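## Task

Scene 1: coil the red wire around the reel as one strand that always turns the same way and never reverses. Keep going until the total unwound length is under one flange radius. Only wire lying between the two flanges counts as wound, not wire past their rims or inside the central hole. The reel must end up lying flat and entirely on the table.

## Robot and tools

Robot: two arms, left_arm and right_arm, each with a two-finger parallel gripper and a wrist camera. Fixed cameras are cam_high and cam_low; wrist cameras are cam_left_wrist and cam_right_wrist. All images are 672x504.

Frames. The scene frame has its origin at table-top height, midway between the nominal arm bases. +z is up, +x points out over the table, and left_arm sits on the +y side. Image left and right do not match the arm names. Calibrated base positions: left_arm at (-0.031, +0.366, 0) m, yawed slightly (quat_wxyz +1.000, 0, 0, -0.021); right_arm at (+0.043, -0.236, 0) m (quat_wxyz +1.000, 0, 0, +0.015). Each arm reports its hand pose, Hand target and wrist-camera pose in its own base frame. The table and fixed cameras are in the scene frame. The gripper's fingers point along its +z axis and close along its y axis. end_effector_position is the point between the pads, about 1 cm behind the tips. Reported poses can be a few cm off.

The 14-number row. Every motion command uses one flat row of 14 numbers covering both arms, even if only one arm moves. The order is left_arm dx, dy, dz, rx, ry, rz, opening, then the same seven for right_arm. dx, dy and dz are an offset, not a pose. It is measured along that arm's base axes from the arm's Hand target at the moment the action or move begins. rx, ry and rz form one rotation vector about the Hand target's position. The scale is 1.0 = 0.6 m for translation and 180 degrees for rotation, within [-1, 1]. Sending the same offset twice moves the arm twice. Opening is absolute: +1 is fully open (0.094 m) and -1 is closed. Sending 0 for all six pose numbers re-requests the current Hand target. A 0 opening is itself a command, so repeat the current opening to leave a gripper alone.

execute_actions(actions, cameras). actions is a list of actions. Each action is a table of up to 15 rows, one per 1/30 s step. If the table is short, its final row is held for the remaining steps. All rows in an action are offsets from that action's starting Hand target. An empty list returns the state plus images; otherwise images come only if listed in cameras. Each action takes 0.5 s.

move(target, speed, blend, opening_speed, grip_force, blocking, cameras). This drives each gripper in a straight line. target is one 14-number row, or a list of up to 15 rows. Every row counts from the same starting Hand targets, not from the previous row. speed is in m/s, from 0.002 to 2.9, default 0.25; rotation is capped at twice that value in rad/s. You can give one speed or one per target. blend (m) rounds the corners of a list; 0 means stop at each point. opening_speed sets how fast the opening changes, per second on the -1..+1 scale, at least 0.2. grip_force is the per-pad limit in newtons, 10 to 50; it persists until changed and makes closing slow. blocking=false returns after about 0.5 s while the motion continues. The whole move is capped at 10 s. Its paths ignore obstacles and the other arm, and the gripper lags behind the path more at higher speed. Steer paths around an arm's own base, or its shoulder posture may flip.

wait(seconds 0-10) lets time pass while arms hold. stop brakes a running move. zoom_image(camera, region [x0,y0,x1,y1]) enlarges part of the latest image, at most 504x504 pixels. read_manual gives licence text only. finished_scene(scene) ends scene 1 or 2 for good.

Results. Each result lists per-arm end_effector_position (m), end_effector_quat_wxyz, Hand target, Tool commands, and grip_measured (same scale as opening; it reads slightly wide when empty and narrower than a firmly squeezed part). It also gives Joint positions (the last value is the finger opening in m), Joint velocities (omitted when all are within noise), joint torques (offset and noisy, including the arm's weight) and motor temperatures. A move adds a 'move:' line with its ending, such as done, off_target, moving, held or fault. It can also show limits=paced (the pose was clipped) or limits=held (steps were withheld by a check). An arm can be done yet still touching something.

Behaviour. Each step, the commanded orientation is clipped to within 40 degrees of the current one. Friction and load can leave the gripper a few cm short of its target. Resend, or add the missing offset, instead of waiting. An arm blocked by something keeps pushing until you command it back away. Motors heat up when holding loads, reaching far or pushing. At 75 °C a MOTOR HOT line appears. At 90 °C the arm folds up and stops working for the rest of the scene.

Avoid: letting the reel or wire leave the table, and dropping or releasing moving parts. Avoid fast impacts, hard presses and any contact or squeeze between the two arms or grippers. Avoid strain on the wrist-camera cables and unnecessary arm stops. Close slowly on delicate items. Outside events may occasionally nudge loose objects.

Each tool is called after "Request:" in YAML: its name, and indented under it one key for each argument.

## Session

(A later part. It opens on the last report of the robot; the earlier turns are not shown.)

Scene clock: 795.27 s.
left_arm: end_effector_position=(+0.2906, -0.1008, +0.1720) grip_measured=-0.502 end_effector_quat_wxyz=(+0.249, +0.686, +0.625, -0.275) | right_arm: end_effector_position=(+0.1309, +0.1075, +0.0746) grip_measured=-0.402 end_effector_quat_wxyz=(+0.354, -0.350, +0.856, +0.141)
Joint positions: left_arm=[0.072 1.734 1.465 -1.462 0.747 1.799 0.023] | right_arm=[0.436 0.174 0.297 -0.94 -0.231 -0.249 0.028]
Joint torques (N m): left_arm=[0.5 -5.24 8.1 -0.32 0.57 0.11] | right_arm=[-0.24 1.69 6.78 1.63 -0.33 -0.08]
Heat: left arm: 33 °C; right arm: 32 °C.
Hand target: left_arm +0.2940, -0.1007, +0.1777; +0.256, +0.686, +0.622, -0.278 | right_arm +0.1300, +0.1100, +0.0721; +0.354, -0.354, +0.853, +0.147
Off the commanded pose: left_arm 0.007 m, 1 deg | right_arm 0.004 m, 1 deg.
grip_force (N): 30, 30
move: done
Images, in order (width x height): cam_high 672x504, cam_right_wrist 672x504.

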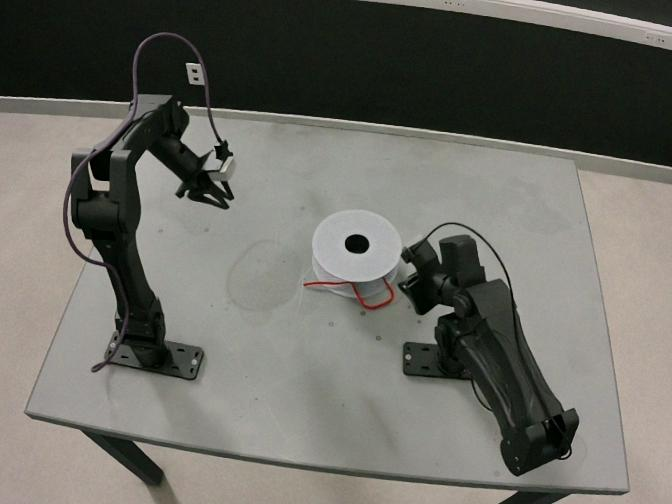

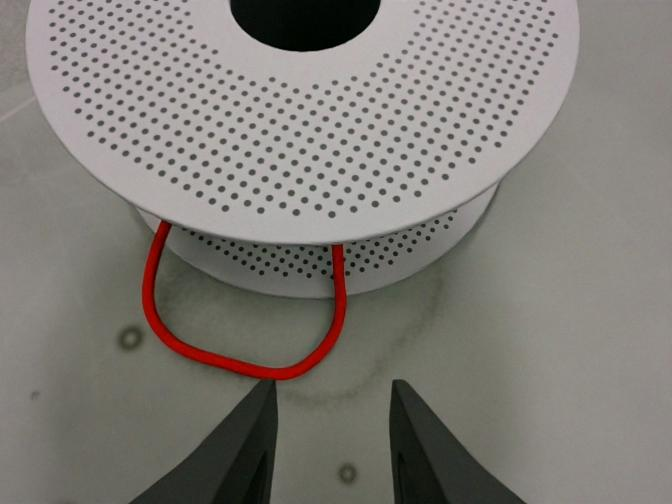

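Request:
move:
  target:
    - [0,0,0,0,0,0,-0.5,0.0417,0.035,-0.088,0,0,0,-0.5]
  cameras: ["cam_right_wrist","cam_low"]
  speed: 0.08

Request:
zoom_image:
  camera: "cam_low"
  region: [360, 220, 460, 300]

Scene clock: 798.43 s.
left_arm: end_effector_position=(+0.2906, -0.1008, +0.1720) grip_measured=-0.502 end_effector_quat_wxyz=(+0.249, +0.686, +0.625, -0.275) | right_arm: end_effector_position=(+0.1371, +0.1199, +0.0350) grip_measured=-0.498 end_effector_quat_wxyz=(+0.337, -0.361, +0.857, +0.149)
Joint positions: left_arm=[0.072 1.734 1.465 -1.462 0.747 1.799 0.023] | right_arm=[0.5 0.245 0.148 -0.745 -0.215 -0.216 0.024]
Joint torques (N m): left_arm=[0.51 -5.23 8.1 -0.33 0.57 0.11] | right_arm=[-0.09 1.24 8.44 1.5 -0.13 -0.02]
Heat: left arm: 33 °C; right arm: 32 °C.
Hand target: left_arm +0.2940, -0.1007, +0.1777; +0.256, +0.686, +0.622, -0.278 | right_arm +0.1377, +0.1201, +0.0370; +0.341, -0.361, +0.855, +0.150 (not the last commanded pose)
Off the commanded pose: left_arm 0.007 m, 1 deg | right_arm 0.026 m, 2 deg.
grip_force (N): 30, 30
move: held (right_arm; a check stopped the path); limits=held
pose unreachable (right arm): on one or more control steps of this call, first in action 0 (counted from 0), this arm could not follow its commanded pose, so it was not sent that pose on those steps. It may still have moved: this result reports where it is.
cause: moving toward the commanded pose would bring two parts of the arm too close to each other (its upper arm (the part past joint 2) and its wrist (the part past joint 5), with joints 3 (elbow) to 5 (wrist yaw) between them, under 1 mm apart when it was first held).
Images, in order (width x height): cam_low 672x504, cam_right_wrist 672x504.

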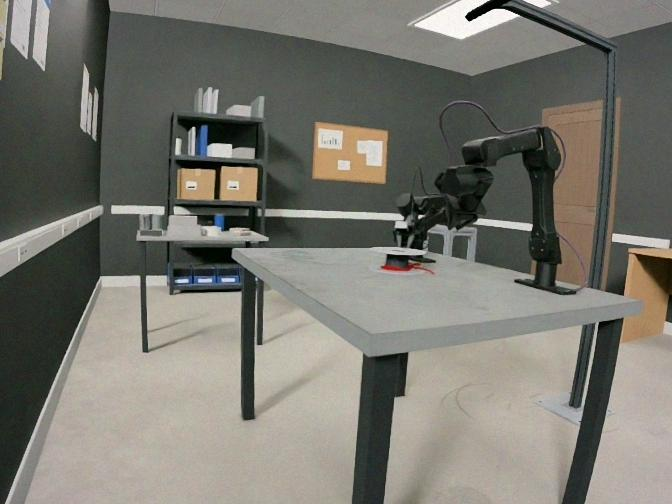

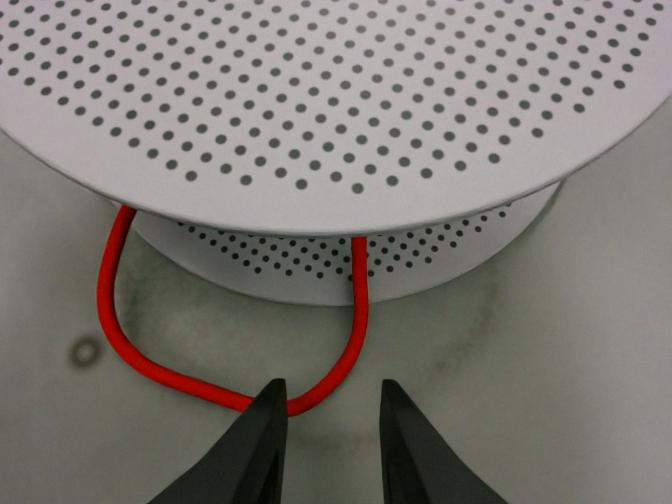

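Scaled by 5.040 from the camera's 672x504 image, which has a finer 960x720 frame.

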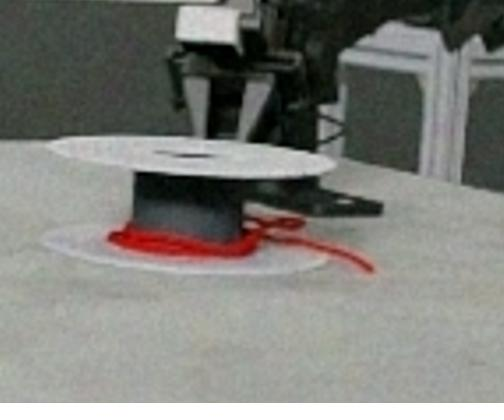

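Request:
move:
  target:
    - [0,0,0,0,0,0,-0.5,0,0,0.13,0,0,0,-0.6]
    - [0,0,0,0,0,0,-0.5,0.06,0.06,0.2,-0.258,0.031,0.386,-0.9]
    - [0,0,0,0,0,0,-0.5,0.132,0.1457,0.138,-0.258,0.031,0.386,-0.95]
  cameras: ["cam_right_wrist","cam_high"]
  speed: 0.2

Scene clock: 811.07 s.
left_arm: end_effector_position=(+0.2906, -0.1008, +0.1720) grip_measured=-0.502 end_effector_quat_wxyz=(+0.249, +0.686, +0.625, -0.275) | right_arm: end_effector_position=(+0.2113, +0.2011, +0.1167) grip_measured=-0.948 end_effector_quat_wxyz=(+0.011, +0.862, -0.507, -0.006)
Joint positions: left_arm=[0.072 1.734 1.465 -1.462 0.747 1.799 0.023] | right_arm=[0.754 1.671 1.375 -1.3 -0.005 -1.325 0.002]
Joint torques (N m): left_arm=[0.54 -5.24 8.1 -0.33 0.57 0.1] | right_arm=[0.58 -7.76 9.26 0.25 0.04 0.1]
Heat: left arm: 33 °C; right arm: 31 °C.
Hand target: left_arm +0.2940, -0.1007, +0.1777; +0.256, +0.686, +0.622, -0.278 | right_arm +0.2170, +0.2076, +0.1198; +0.001, +0.862, -0.507, +0.000
Off the commanded pose: left_arm 0.007 m, 1 deg | right_arm 0.009 m, 1 deg.
grip_force (N): 30, 30
move: done
Images, in order (width x height): cam_high 672x504, cam_right_wrist 672x504.

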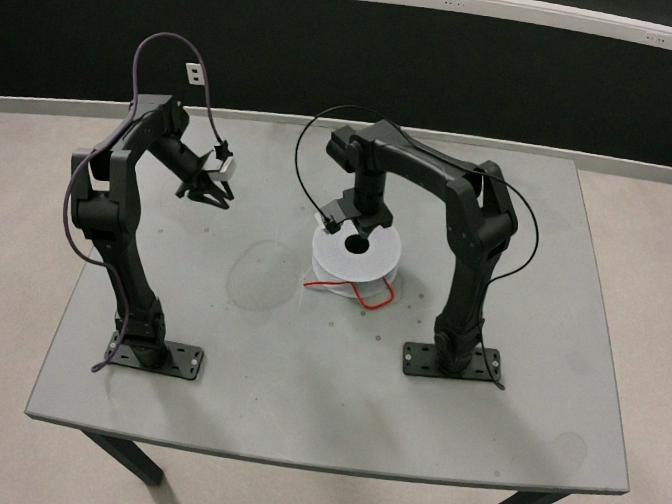

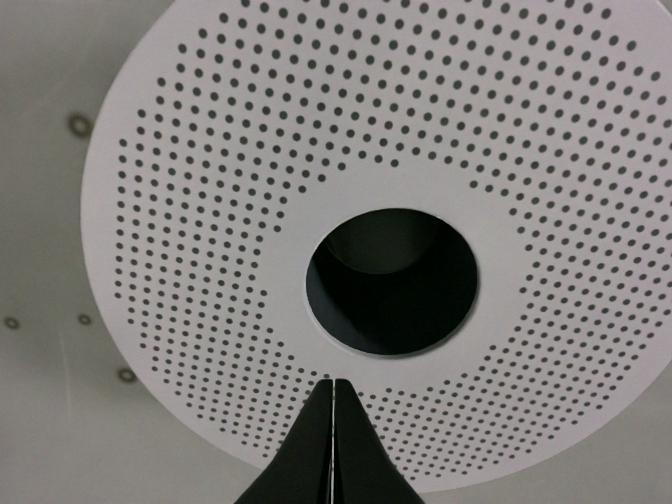

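Request:
move:
  target:
    - [0,0,0,0,0,0,-0.5,0.0102,0.0063,-0.05,0,0,0,-0.97]
    - [0,0,0,0,0,0,-0.5,0.0102,0.0063,-0.113,0,0,0,-0.97]
    - [0,0,0,0,0,0,-0.5,0.0102,0.0063,-0.113,0,0,0,0]
  cameras: ["cam_right_wrist","cam_high"]
  speed: 0.06

Scene clock: 816.03 s.
left_arm: end_effector_position=(+0.2906, -0.1008, +0.1720) grip_measured=-0.502 end_effector_quat_wxyz=(+0.249, +0.686, +0.625, -0.275) | right_arm: end_effector_position=(+0.2246, +0.2133, +0.0649) grip_measured=-0.067 end_effector_quat_wxyz=(-0.013, +0.862, -0.506, +0.002)
Joint positions: left_arm=[0.072 1.734 1.465 -1.462 0.747 1.799 0.023] | right_arm=[0.754 1.72 1.223 -1.046 -0.004 -1.326 0.044]
Joint torques (N m): left_arm=[0.51 -5.24 8.1 -0.33 0.57 0.1] | right_arm=[0.09 -6.57 5.55 0.47 0.05 0.04]
Heat: left arm: 33 °C; right arm: 31 °C.
Hand target: left_arm +0.2940, -0.1007, +0.1777; +0.256, +0.686, +0.622, -0.278 | right_arm +0.2232, +0.2114, +0.0520; +0.001, +0.862, -0.507, +0.000
Off the commanded pose: left_arm 0.007 m, 1 deg | right_arm 0.013 m, 2 deg.
grip_force (N): 30, 30
move: off_target (right_arm)
Images, in order (width x height): cam_high 672x504, cam_right_wrist 672x504.

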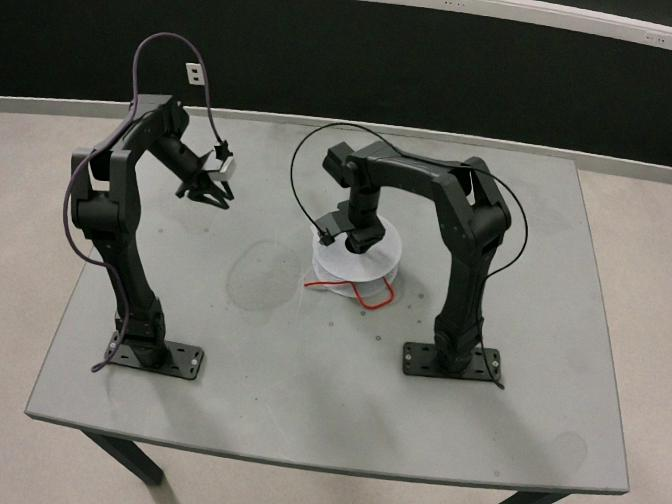

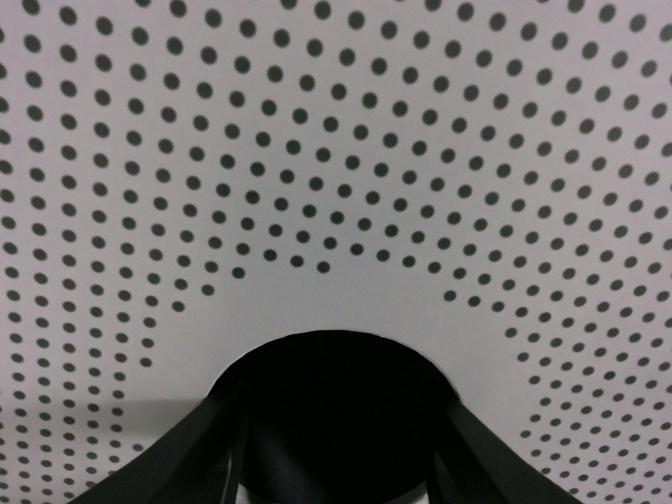

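Request:
move:
  target:
    - [0,0,0,0,0,0,-0.5,0,0,0,0,0,0,-0.5]
    - [0,0,0,0,0,0,-0.5,0,0,-0.012,0,0,0,-0.5]
    - [0,0,0,0,0,0,-0.5,0,0,-0.012,0,0,0,0]
  cameras: []
  speed: 0.06

Request:
move:
  target: [0,0,0,0,0,0,-0.5,0,0,0,0,0,-0.4,0]
  cameras: ["cam_high","cam_low"]
  speed: 0.12

Request:
zoom_image:
  camera: "cam_high"
  region: [270, 190, 430, 310]

Scene clock: 819.87 s.
left_arm: end_effector_position=(+0.2906, -0.1008, +0.1720) grip_measured=-0.502 end_effector_quat_wxyz=(+0.249, +0.686, +0.625, -0.275) | right_arm: end_effector_position=(+0.2256, +0.2142, +0.0648) grip_measured=-0.062 end_effector_quat_wxyz=(-0.021, +0.862, -0.507, +0.004)
Joint positions: left_arm=[0.072 1.734 1.465 -1.462 0.747 1.799 0.023] | right_arm=[0.754 1.712 1.212 -1.029 -0.004 -1.324 0.044]
Joint torques (N m): left_arm=[0.51 -5.24 8.12 -0.33 0.57 0.1] | right_arm=[0.2 -5.31 4.82 0.6 0.03 0.04]
Heat: left arm: 33 °C; right arm: 31 °C.
Hand target: left_arm +0.2940, -0.1007, +0.1777; +0.256, +0.686, +0.622, -0.278 | right_arm +0.2231, +0.2114, +0.0449; +0.001, +0.862, -0.507, +0.000
Off the commanded pose: left_arm 0.007 m, 1 deg | right_arm 0.020 m, 2 deg.
grip_force (N): 30, 30
move: off_target (right_arm)
No camera images: "cameras" was empty.

Scene clock: 825.77 s.
left_arm: end_effector_position=(+0.2906, -0.1008, +0.1720) grip_measured=-0.502 end_effector_quat_wxyz=(+0.249, +0.686, +0.625, -0.275) | right_arm: end_effector_position=(+0.2310, +0.2171, +0.0657) grip_measured=-0.050 end_effector_quat_wxyz=(+0.031, -0.416, +0.909, +0.008)
Joint positions: left_arm=[0.072 1.734 1.465 -1.462 0.747 1.799 0.023] | right_arm=[0.754 1.712 1.214 -1.008 0.004 -0.104 0.045]
Joint torques (N m): left_arm=[0.51 -5.26 8.1 -0.33 0.57 0.1] | right_arm=[0.06 -5.39 4.71 0.42 -0.08 0.41]
Heat: left arm: 32 °C; right arm: 32 °C.
Hand target: left_arm +0.2940, -0.1007, +0.1777; +0.256, +0.686, +0.622, -0.278 | right_arm +0.2230, +0.2113, +0.0448; -0.001, -0.399, +0.917, +0.000
Off the commanded pose: left_arm 0.007 m, 1 deg | right_arm 0.023 m, 4 deg.
grip_force (N): 30, 30
move: off_target (right_arm)
Images, in order (width x height): cam_high 672x504, cam_low 672x504.

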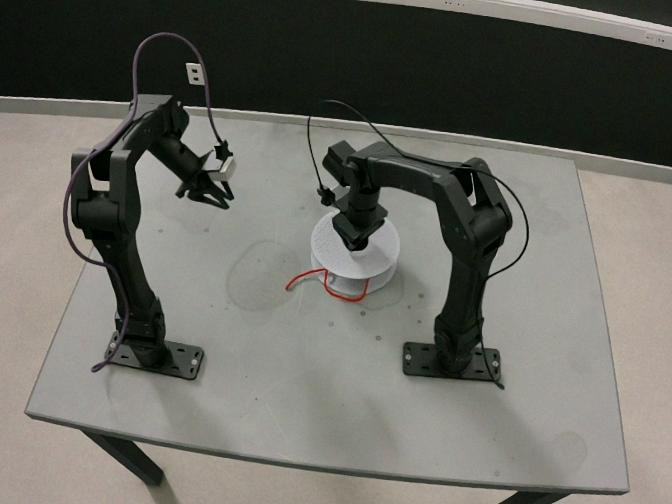

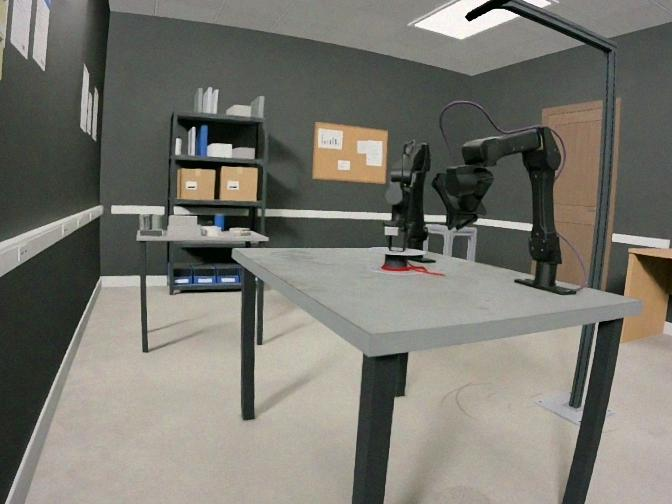

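Scaled by 3.150 from the camera's 672x504 image, which has a finer 960x720 frame.

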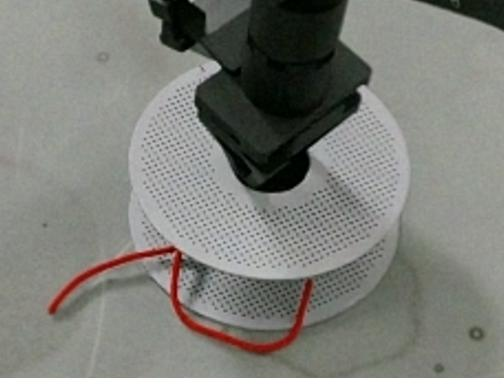

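Request:
move:
  target: [0,0,0,0,0,0,-0.5,-0.005,-0.005,0,0,0,-0.4,0]
  cameras: ["cam_high","cam_low"]
  speed: 0.12

Request:
zoom_image:
  camera: "cam_high"
  region: [270, 190, 430, 310]

Request:
zoom_image:
  camera: "cam_low"
  region: [360, 220, 460, 300]

Scene clock: 833.33 s.
left_arm: end_effector_position=(+0.2906, -0.1008, +0.1720) grip_measured=-0.502 end_effector_quat_wxyz=(+0.249, +0.686, +0.625, -0.275) | right_arm: end_effector_position=(+0.2334, +0.2155, +0.0678) grip_measured=-0.026 end_effector_quat_wxyz=(+0.029, +0.198, +0.979, +0.024)
Joint positions: left_arm=[0.072 1.734 1.465 -1.462 0.747 1.799 0.023] | right_arm=[0.754 1.705 1.214 -1.007 0.02 1.152 0.046]
Joint torques (N m): left_arm=[0.54 -5.24 8.12 -0.33 0.57 0.1] | right_arm=[-0.1 -6.19 3.22 0.46 -0.24 0.38]
Heat: left arm: 32 °C; right arm: 32 °C.
Hand target: left_arm +0.2940, -0.1007, +0.1777; +0.256, +0.686, +0.622, -0.278 | right_arm +0.2200, +0.2083, +0.0448; -0.001, +0.216, +0.976, +0.001
Off the commanded pose: left_arm 0.007 m, 1 deg | right_arm 0.028 m, 5 deg.
grip_force (N): 30, 30
move: off_target (right_arm)
Images, in order (width x height): cam_high 672x504, cam_low 672x504.

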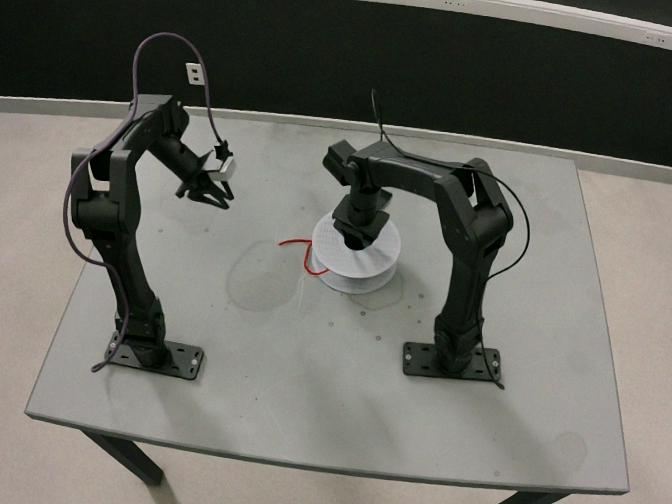

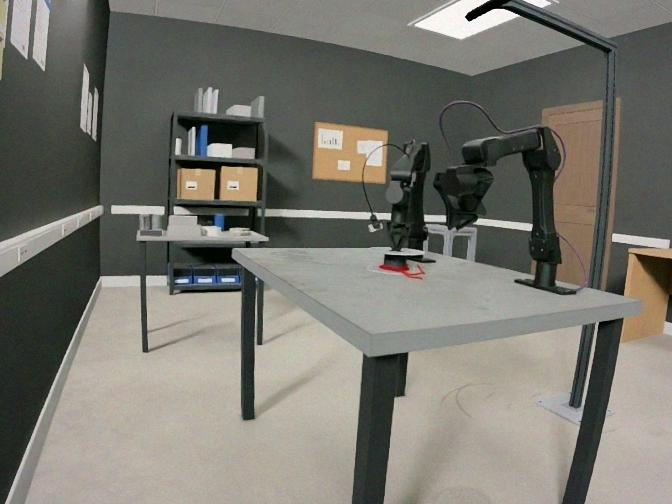

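Scaled by 3.150 from the camera's 672x504 image, which has a finer 960x720 frame.

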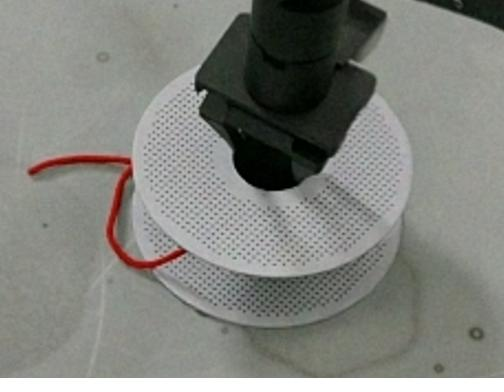

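Scaled by 5.040 from the camera's 672x504 image, which has a finer 960x720 frame.

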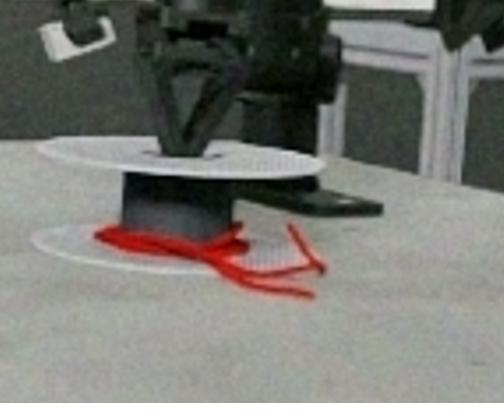

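Request:
move:
  target: [0,0,0,0,0,0,-0.5,0.005,0.005,-0.01,0,0,-0.25,0]
  cameras: ["cam_high","cam_left_wrist"]
  speed: 0.12

Request:
zoom_image:
  camera: "cam_high"
  region: [270, 190, 430, 310]

Scene clock: 838.67 s.
left_arm: end_effector_position=(+0.2906, -0.1008, +0.1720) grip_measured=-0.502 end_effector_quat_wxyz=(+0.249, +0.686, +0.625, -0.275) | right_arm: end_effector_position=(+0.2329, +0.2163, +0.0681) grip_measured=-0.021 end_effector_quat_wxyz=(+0.016, +0.556, +0.831, +0.035)
Joint positions: left_arm=[0.072 1.734 1.465 -1.462 0.747 1.799 0.023] | right_arm=[0.754 1.704 1.214 -1.007 0.015 1.932 0.046]
Joint torques (N m): left_arm=[0.51 -5.24 8.1 -0.33 0.57 0.1] | right_arm=[0.06 -4.63 3 0.66 -0.17 0.5]
Heat: left arm: 32 °C; right arm: 31 °C.
Hand target: left_arm +0.2940, -0.1007, +0.1777; +0.256, +0.686, +0.622, -0.278 | right_arm +0.2230, +0.2113, +0.0388; +0.000, +0.573, +0.819, +0.001
Off the commanded pose: left_arm 0.007 m, 1 deg | right_arm 0.031 m, 5 deg.
grip_force (N): 30, 30
move: off_target (right_arm)
Images, in order (width x height): cam_high 672x504, cam_left_wrist 672x504.

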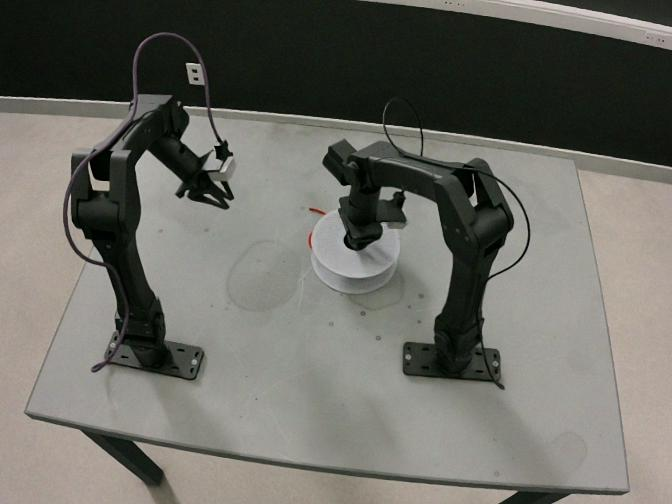

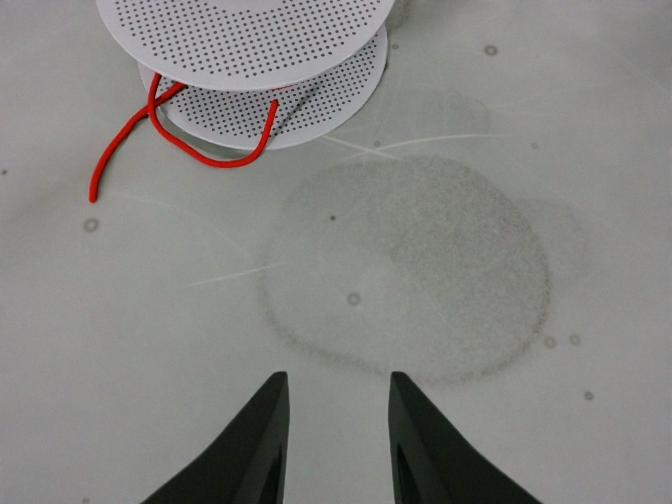

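Scaled by 3.150 from the camera's 672x504 image, which has a finer 960x720 frame.

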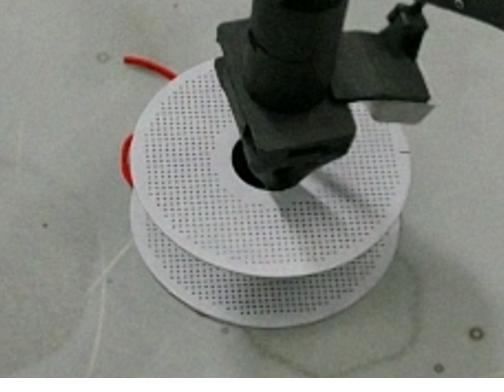

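Request:
move:
  target:
    - [0.0575,-0.215,-0.19,0,0,0,-0.5,0,0,0,0,0,0,0]
    - [0.0575,-0.26,-0.225,0,0,0,-0.5,0,0,0,0,0,0,0]
  cameras: ["cam_left_wrist","cam_low"]
  speed: [0.2,0.08]

Scene clock: 844.47 s.
left_arm: end_effector_position=(+0.3296, -0.2541, +0.0452) grip_measured=-0.502 end_effector_quat_wxyz=(+0.254, +0.687, +0.624, -0.272) | right_arm: end_effector_position=(+0.2329, +0.2163, +0.0681) grip_measured=-0.021 end_effector_quat_wxyz=(+0.016, +0.556, +0.831, +0.035)
Joint positions: left_arm=[-0.368 1.971 1.243 -0.58 0.724 1.199 0.023] | right_arm=[0.754 1.704 1.214 -1.007 0.015 1.932 0.046]
Joint torques (N m): left_arm=[-0.21 -7.19 5.01 0.72 0.54 -0.03] | right_arm=[-0.01 -4.63 2.97 0.66 -0.19 0.51]
Heat: left arm: 33 °C; right arm: 31 °C.
Hand target: left_arm +0.3286, -0.2566, +0.0427; +0.256, +0.686, +0.622, -0.278 | right_arm +0.2230, +0.2113, +0.0388; +0.000, +0.573, +0.819, +0.001
Off the commanded pose: left_arm 0.004 m, 1 deg | right_arm 0.031 m, 5 deg.
grip_force (N): 30, 30
move: off_target (right_arm)
Images, in order (width x height): cam_low 672x504, cam_left_wrist 672x504.

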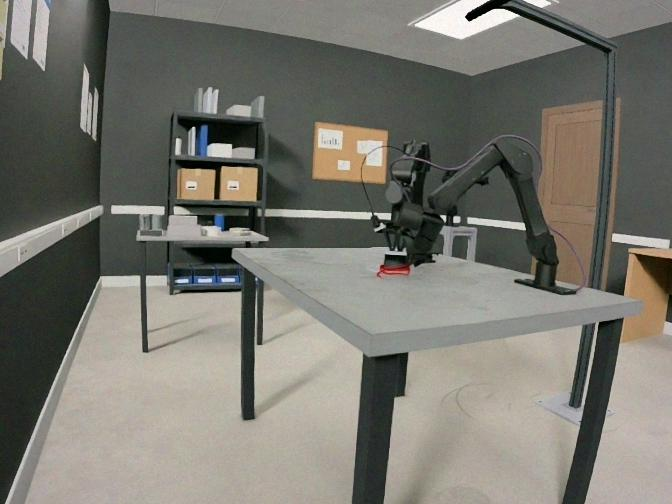

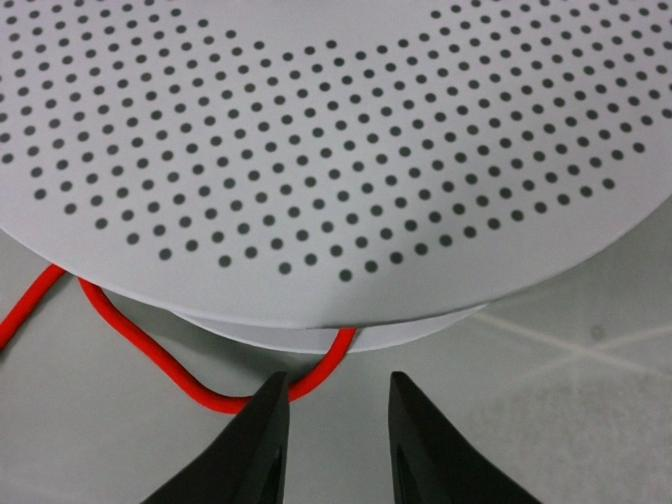

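Request:
move:
  target:
    - [0,0.01,0,0,0,-0.11,-0.65,0,0,0,0,0,0,0]
    - [-0.007,-0.0373,-0.041,0,0,-0.11,-0.65,0,0,0,0,0,0,0]
  cameras: ["cam_left_wrist","cam_low"]
  speed: 0.05

Request:
zoom_image:
  camera: "cam_low"
  region: [360, 220, 460, 300]

Scene clock: 852.13 s.
left_arm: end_effector_position=(+0.3269, -0.2735, +0.0215) grip_measured=-0.648 end_effector_quat_wxyz=(+0.201, +0.786, +0.498, -0.307) | right_arm: end_effector_position=(+0.2329, +0.2163, +0.0683) grip_measured=-0.021 end_effector_quat_wxyz=(+0.016, +0.556, +0.830, +0.035)
Joint positions: left_arm=[-0.406 2.233 1.57 -0.926 0.752 1.613 0.017] | right_arm=[0.754 1.703 1.214 -1.007 0.015 1.934 0.046]
Joint torques (N m): left_arm=[-0.62 -8.31 5.08 0.24 0.68 -0.04] | right_arm=[0.05 -4.55 2.97 0.66 -0.16 0.48]
Heat: left arm: 33 °C; right arm: 31 °C.
Hand target: left_arm +0.3244, -0.2791, +0.0182; +0.205, +0.782, +0.495, -0.317 | right_arm +0.2230, +0.2113, +0.0388; +0.000, +0.573, +0.819, +0.001
Off the commanded pose: left_arm 0.007 m, 1 deg | right_arm 0.032 m, 5 deg.
grip_force (N): 30, 30
move: off_target (right_arm)
Images, in order (width x height): cam_low 672x504, cam_left_wrist 672x504.

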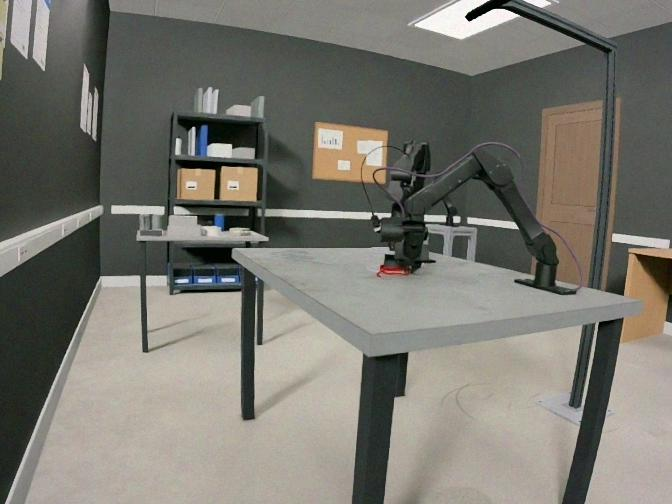

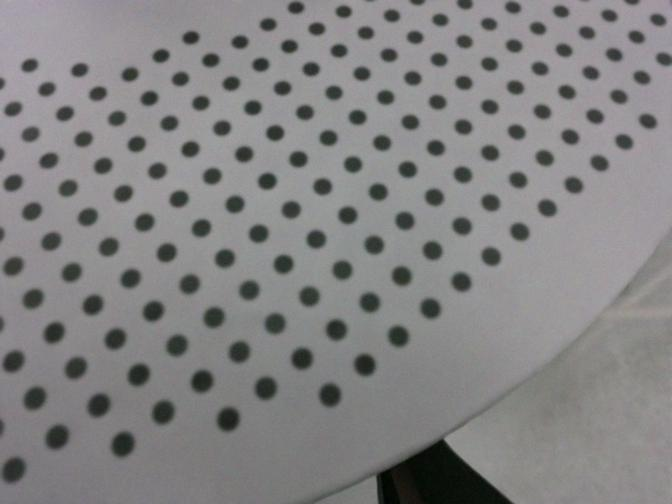

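Scaled by 5.040 from the camera's 672x504 image, which has a finer 960x720 frame.

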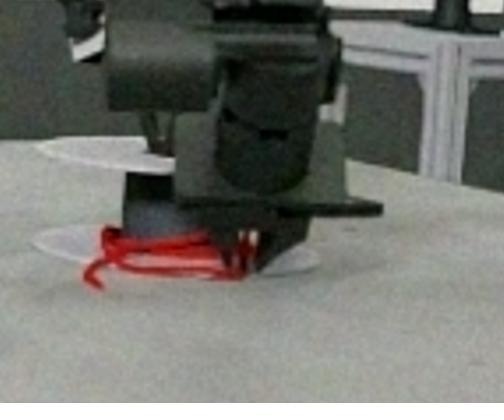

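Request:
move:
  target: [0,0,-0.005,0,0,0,-1,0,0,0,0,0,0,0]
  cameras: ["cam_low"]
  speed: 0.05

Request:
zoom_image:
  camera: "cam_low"
  region: [360, 220, 460, 300]

Scene clock: 853.83 s.
left_arm: end_effector_position=(+0.3291, -0.2750, +0.0213) grip_measured=-0.939 end_effector_quat_wxyz=(+0.207, +0.786, +0.496, -0.305) | right_arm: end_effector_position=(+0.2329, +0.2163, +0.0683) grip_measured=-0.021 end_effector_quat_wxyz=(+0.016, +0.556, +0.830, +0.035)
Joint positions: left_arm=[-0.406 2.234 1.57 -0.913 0.756 1.613 0.003] | right_arm=[0.754 1.703 1.214 -1.007 0.015 1.934 0.046]
Joint torques (N m): left_arm=[-0.64 -8.1 4.68 0.22 0.63 -0.04] | right_arm=[0.05 -4.62 3 0.66 -0.17 0.48]
Heat: left arm: 33 °C; right arm: 31 °C.
Hand target: left_arm +0.3244, -0.2790, +0.0151; +0.204, +0.782, +0.495, -0.317 | right_arm +0.2230, +0.2113, +0.0388; +0.000, +0.573, +0.819, +0.001
Off the commanded pose: left_arm 0.009 m, 1 deg | right_arm 0.032 m, 5 deg.
grip_force (N): 30, 30
move: off_target (right_arm)
Images, in order (width x height): cam_low 672x504.

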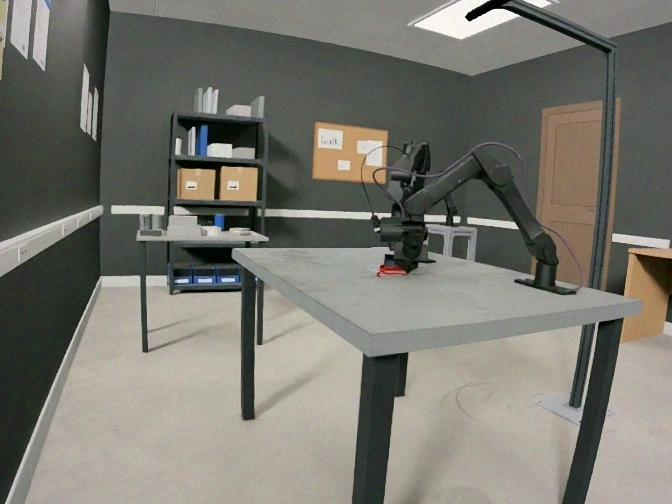

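Scaled by 5.040 from the camera's 672x504 image, which has a finer 960x720 frame.

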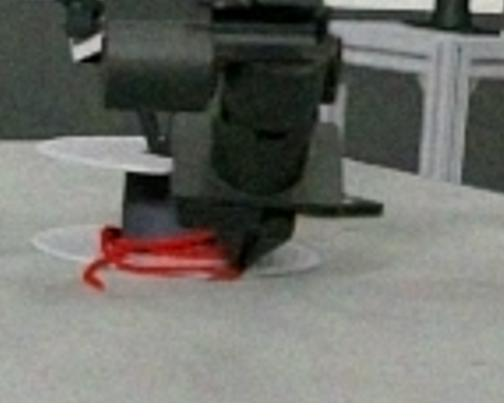

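Request:
move:
  target:
    - [0,0,0.01,0,0,0.04,-1,0,0,0,0,0,0,0]
    - [-0.047,-0.015,0.014,0,0,0.14,-1,0,0,0,0,0,0,0]
    - [-0.094,-0.042,0.014,0,0,0.24,-1,0,0,0,0,0,0,0]
  cameras: ["cam_low","cam_high","cam_left_wrist"]
  speed: 0.05

Request:
zoom_image:
  camera: "cam_low"
  region: [360, 220, 460, 300]

Request:
zoom_image:
  camera: "cam_high"
  region: [270, 190, 430, 310]

Scene clock: 864.40 s.
left_arm: end_effector_position=(+0.2930, -0.2865, +0.0214) grip_measured=-0.942 end_effector_quat_wxyz=(+0.320, +0.527, +0.766, -0.181) | right_arm: end_effector_position=(+0.2329, +0.2163, +0.0683) grip_measured=-0.021 end_effector_quat_wxyz=(+0.016, +0.556, +0.830, +0.035)
Joint positions: left_arm=[-0.637 1.748 0.761 0.111 0.321 0.45 0.003] | right_arm=[0.754 1.703 1.214 -1.007 0.015 1.934 0.046]
Joint torques (N m): left_arm=[-3.55 -6.49 4.36 1.19 0.93 -0.08] | right_arm=[0.02 -4.52 3 0.67 -0.15 0.48]
Heat: left arm: 34 °C; right arm: 31 °C.
Hand target: left_arm +0.2679, -0.3043, +0.0234; +0.307, +0.545, +0.749, -0.220 | right_arm +0.2230, +0.2113, +0.0388; +0.000, +0.573, +0.819, +0.001
Off the commanded pose: left_arm 0.031 m, 6 deg | right_arm 0.032 m, 5 deg.
grip_force (N): 30, 30
move: off_target (left_arm, right_arm)
Images, in order (width x height): cam_high 672x504, cam_low 672x504, cam_left_wrist 672x504.

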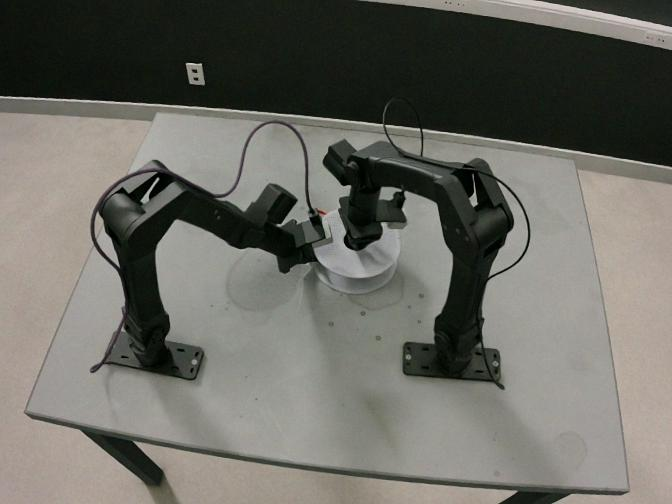

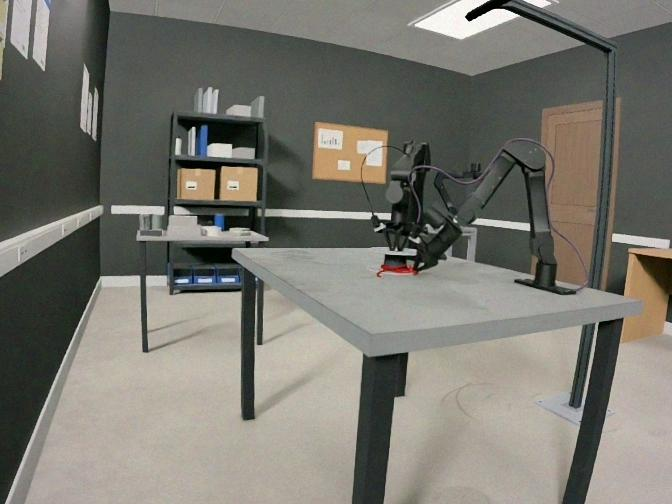

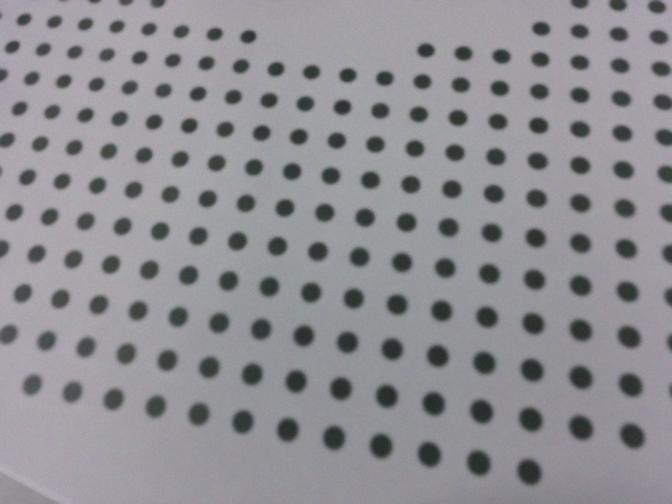

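Scaled by 5.040 from the camera's 672x504 image, which has a finer 960x720 frame.

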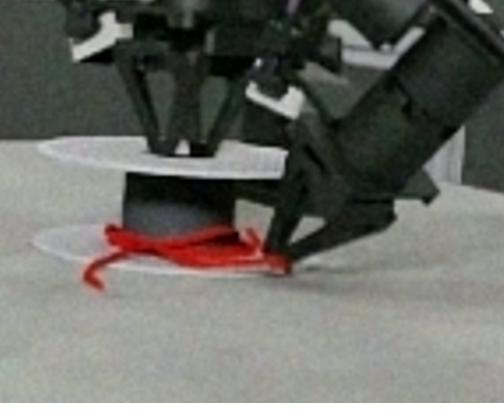

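Scaled by 3.150 from the camera's 672x504 image, which has a finer 960x720 frame.

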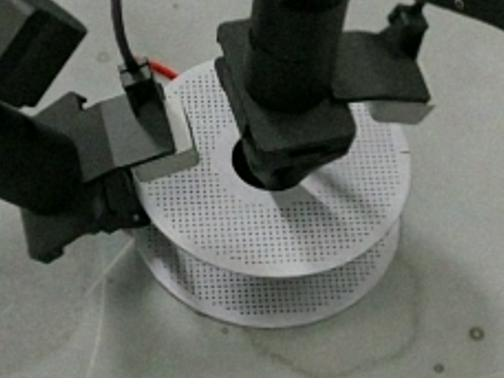

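Request:
move:
  target:
    - [0.032,0.02,0,0,0,0,-1,0,0,0,0,0,0,0]
    - [0.032,0.02,0,0,0,0,-0.75,0,0,0,0,0,0,0]
    - [0.015,0.13,0.02,0,0,0,-0.75,0,0,0,0,0,0,0]
    - [0.0,0.28,0.2,0,0,0,-0.5,0,0,0,0,0,0,0]
  cameras: ["cam_low","cam_high","cam_left_wrist"]
  speed: [0.04,0.04,0.06,0.15]

Request:
zoom_image:
  camera: "cam_low"
  region: [360, 220, 460, 300]

Request:
zoom_image:
  camera: "cam_high"
  region: [270, 190, 430, 310]

Scene clock: 871.33 s.
left_arm: end_effector_position=(+0.2634, -0.1348, +0.1294) grip_measured=-0.502 end_effector_quat_wxyz=(+0.289, +0.542, +0.758, -0.219) | right_arm: end_effector_position=(+0.2329, +0.2163, +0.0683) grip_measured=-0.021 end_effector_quat_wxyz=(+0.016, +0.556, +0.830, +0.035)
Joint positions: left_arm=[-0.085 1.331 0.905 -0.813 0.678 1.039 0.023] | right_arm=[0.754 1.703 1.214 -1.007 0.015 1.934 0.046]
Joint torques (N m): left_arm=[0.68 -4.12 9.06 0.55 0.64 0.1] | right_arm=[0.16 -4.59 2.99 0.67 -0.15 0.49]
Heat: left arm: 34 °C; right arm: 31 °C.
Hand target: left_arm +0.2680, -0.1363, +0.1435; +0.307, +0.545, +0.749, -0.220 | right_arm +0.2230, +0.2113, +0.0388; +0.000, +0.573, +0.819, +0.001
Off the commanded pose: left_arm 0.015 m, 2 deg | right_arm 0.032 m, 5 deg.
grip_force (N): 30, 30
move: off_target (left_arm, right_arm); target 4's new opening was sent with left_arm's hand 0.015 m and 2 deg from that target
Images, in order (width x height): cam_high 672x504, cam_low 672x504, cam_left_wrist 672x504.

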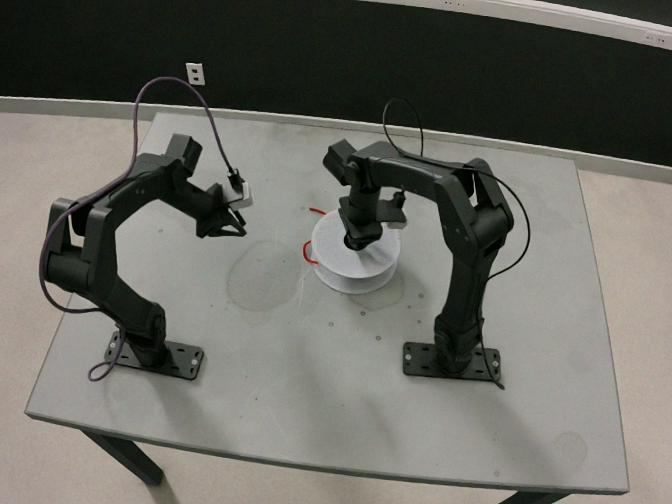

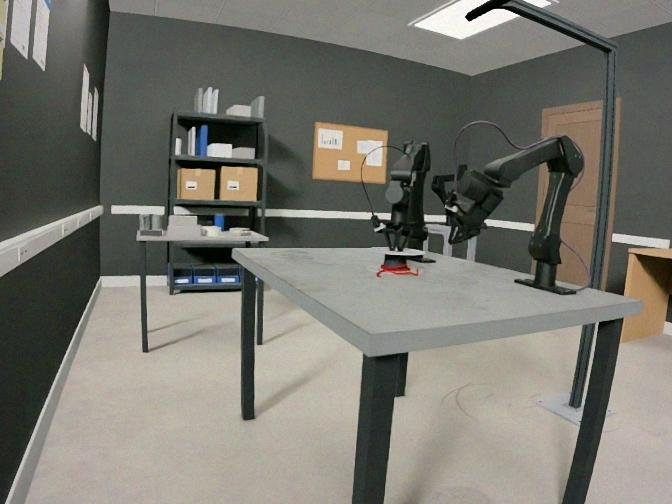

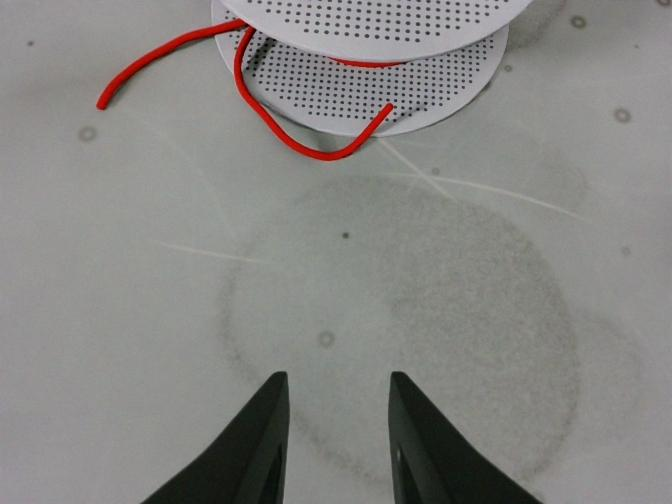

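Scaled by 5.040 from the camera's 672x504 image, which has a finer 960x720 frame.

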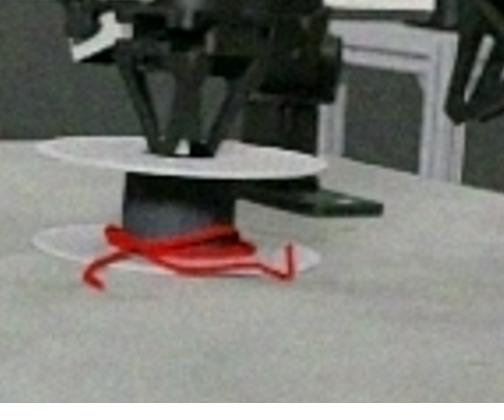

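Scaled by 3.150 from the camera's 672x504 image, which has a finer 960x720 frame.

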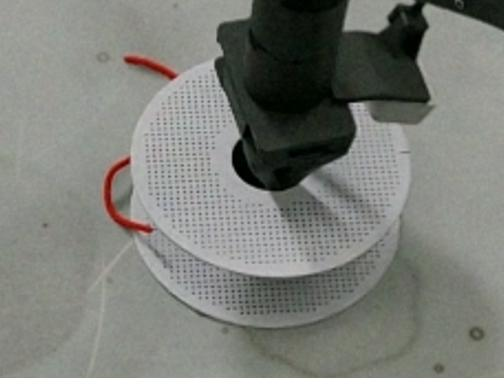

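Request:
move:
  target: [0,0.05,0.03,0,0,0,-0.5,0,0,0,0,0,0.4,0]
  cameras: ["cam_high","cam_left_wrist","cam_low"]
  speed: 0.12

Request:
zoom_image:
  camera: "cam_high"
  region: [250, 180, 410, 310]

Scene clock: 884.73 s.
left_arm: end_effector_position=(+0.2638, -0.1051, +0.1520) grip_measured=-0.502 end_effector_quat_wxyz=(+0.296, +0.544, +0.755, -0.216) | right_arm: end_effector_position=(+0.2336, +0.2223, +0.0691) grip_measured=-0.017 end_effector_quat_wxyz=(+0.032, +0.004, +0.999, +0.035)
Joint positions: left_arm=[0.047 1.334 1.003 -0.997 0.716 1.205 0.023] | right_arm=[0.754 1.702 1.214 -0.988 -0.007 0.762 0.046]
Joint torques (N m): left_arm=[0.69 -2.88 8.9 0.41 0.68 0.09] | right_arm=[-0.14 -4.4 3.34 0.5 0.01 -0.51]
Heat: left arm: 33 °C; right arm: 30 °C.
Hand target: left_arm +0.2680, -0.1062, +0.1615; +0.307, +0.545, +0.748, -0.220 | right_arm +0.2230, +0.2113, +0.0388; -0.001, -0.018, +1.000, +0.001
Off the commanded pose: left_arm 0.010 m, 2 deg | right_arm 0.034 m, 6 deg.
grip_force (N): 30, 30
move: off_target (right_arm)
Images, in order (width x height): cam_high 672x504, cam_low 672x504, cam_left_wrist 672x504.

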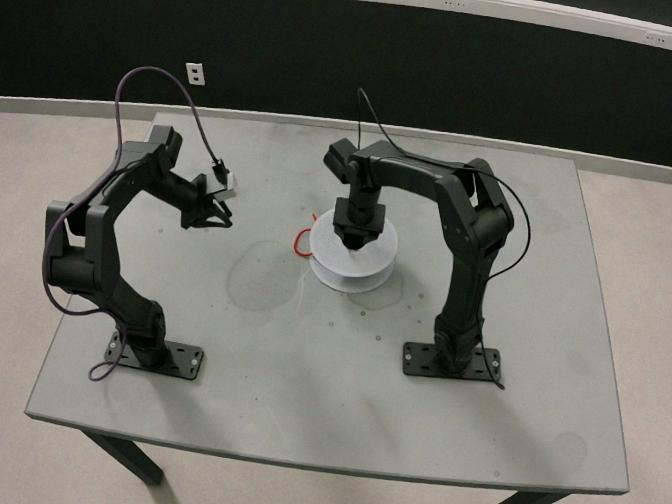

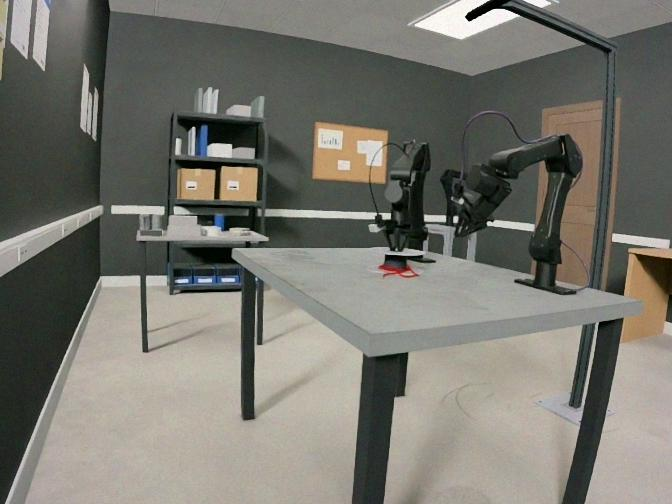

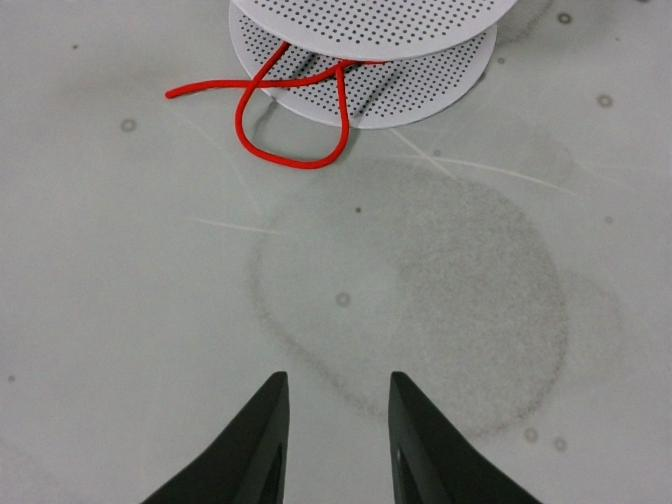

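Scaled by 3.150 from the camera's 672x504 image, which has a finer 960x720 frame.

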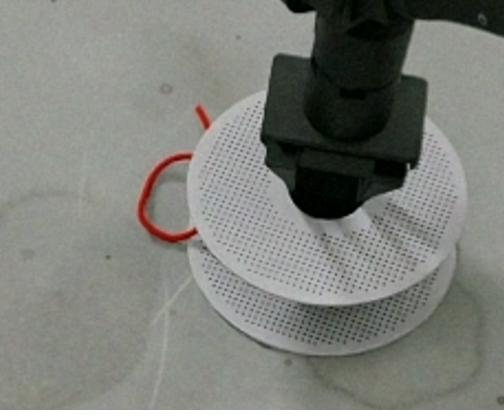

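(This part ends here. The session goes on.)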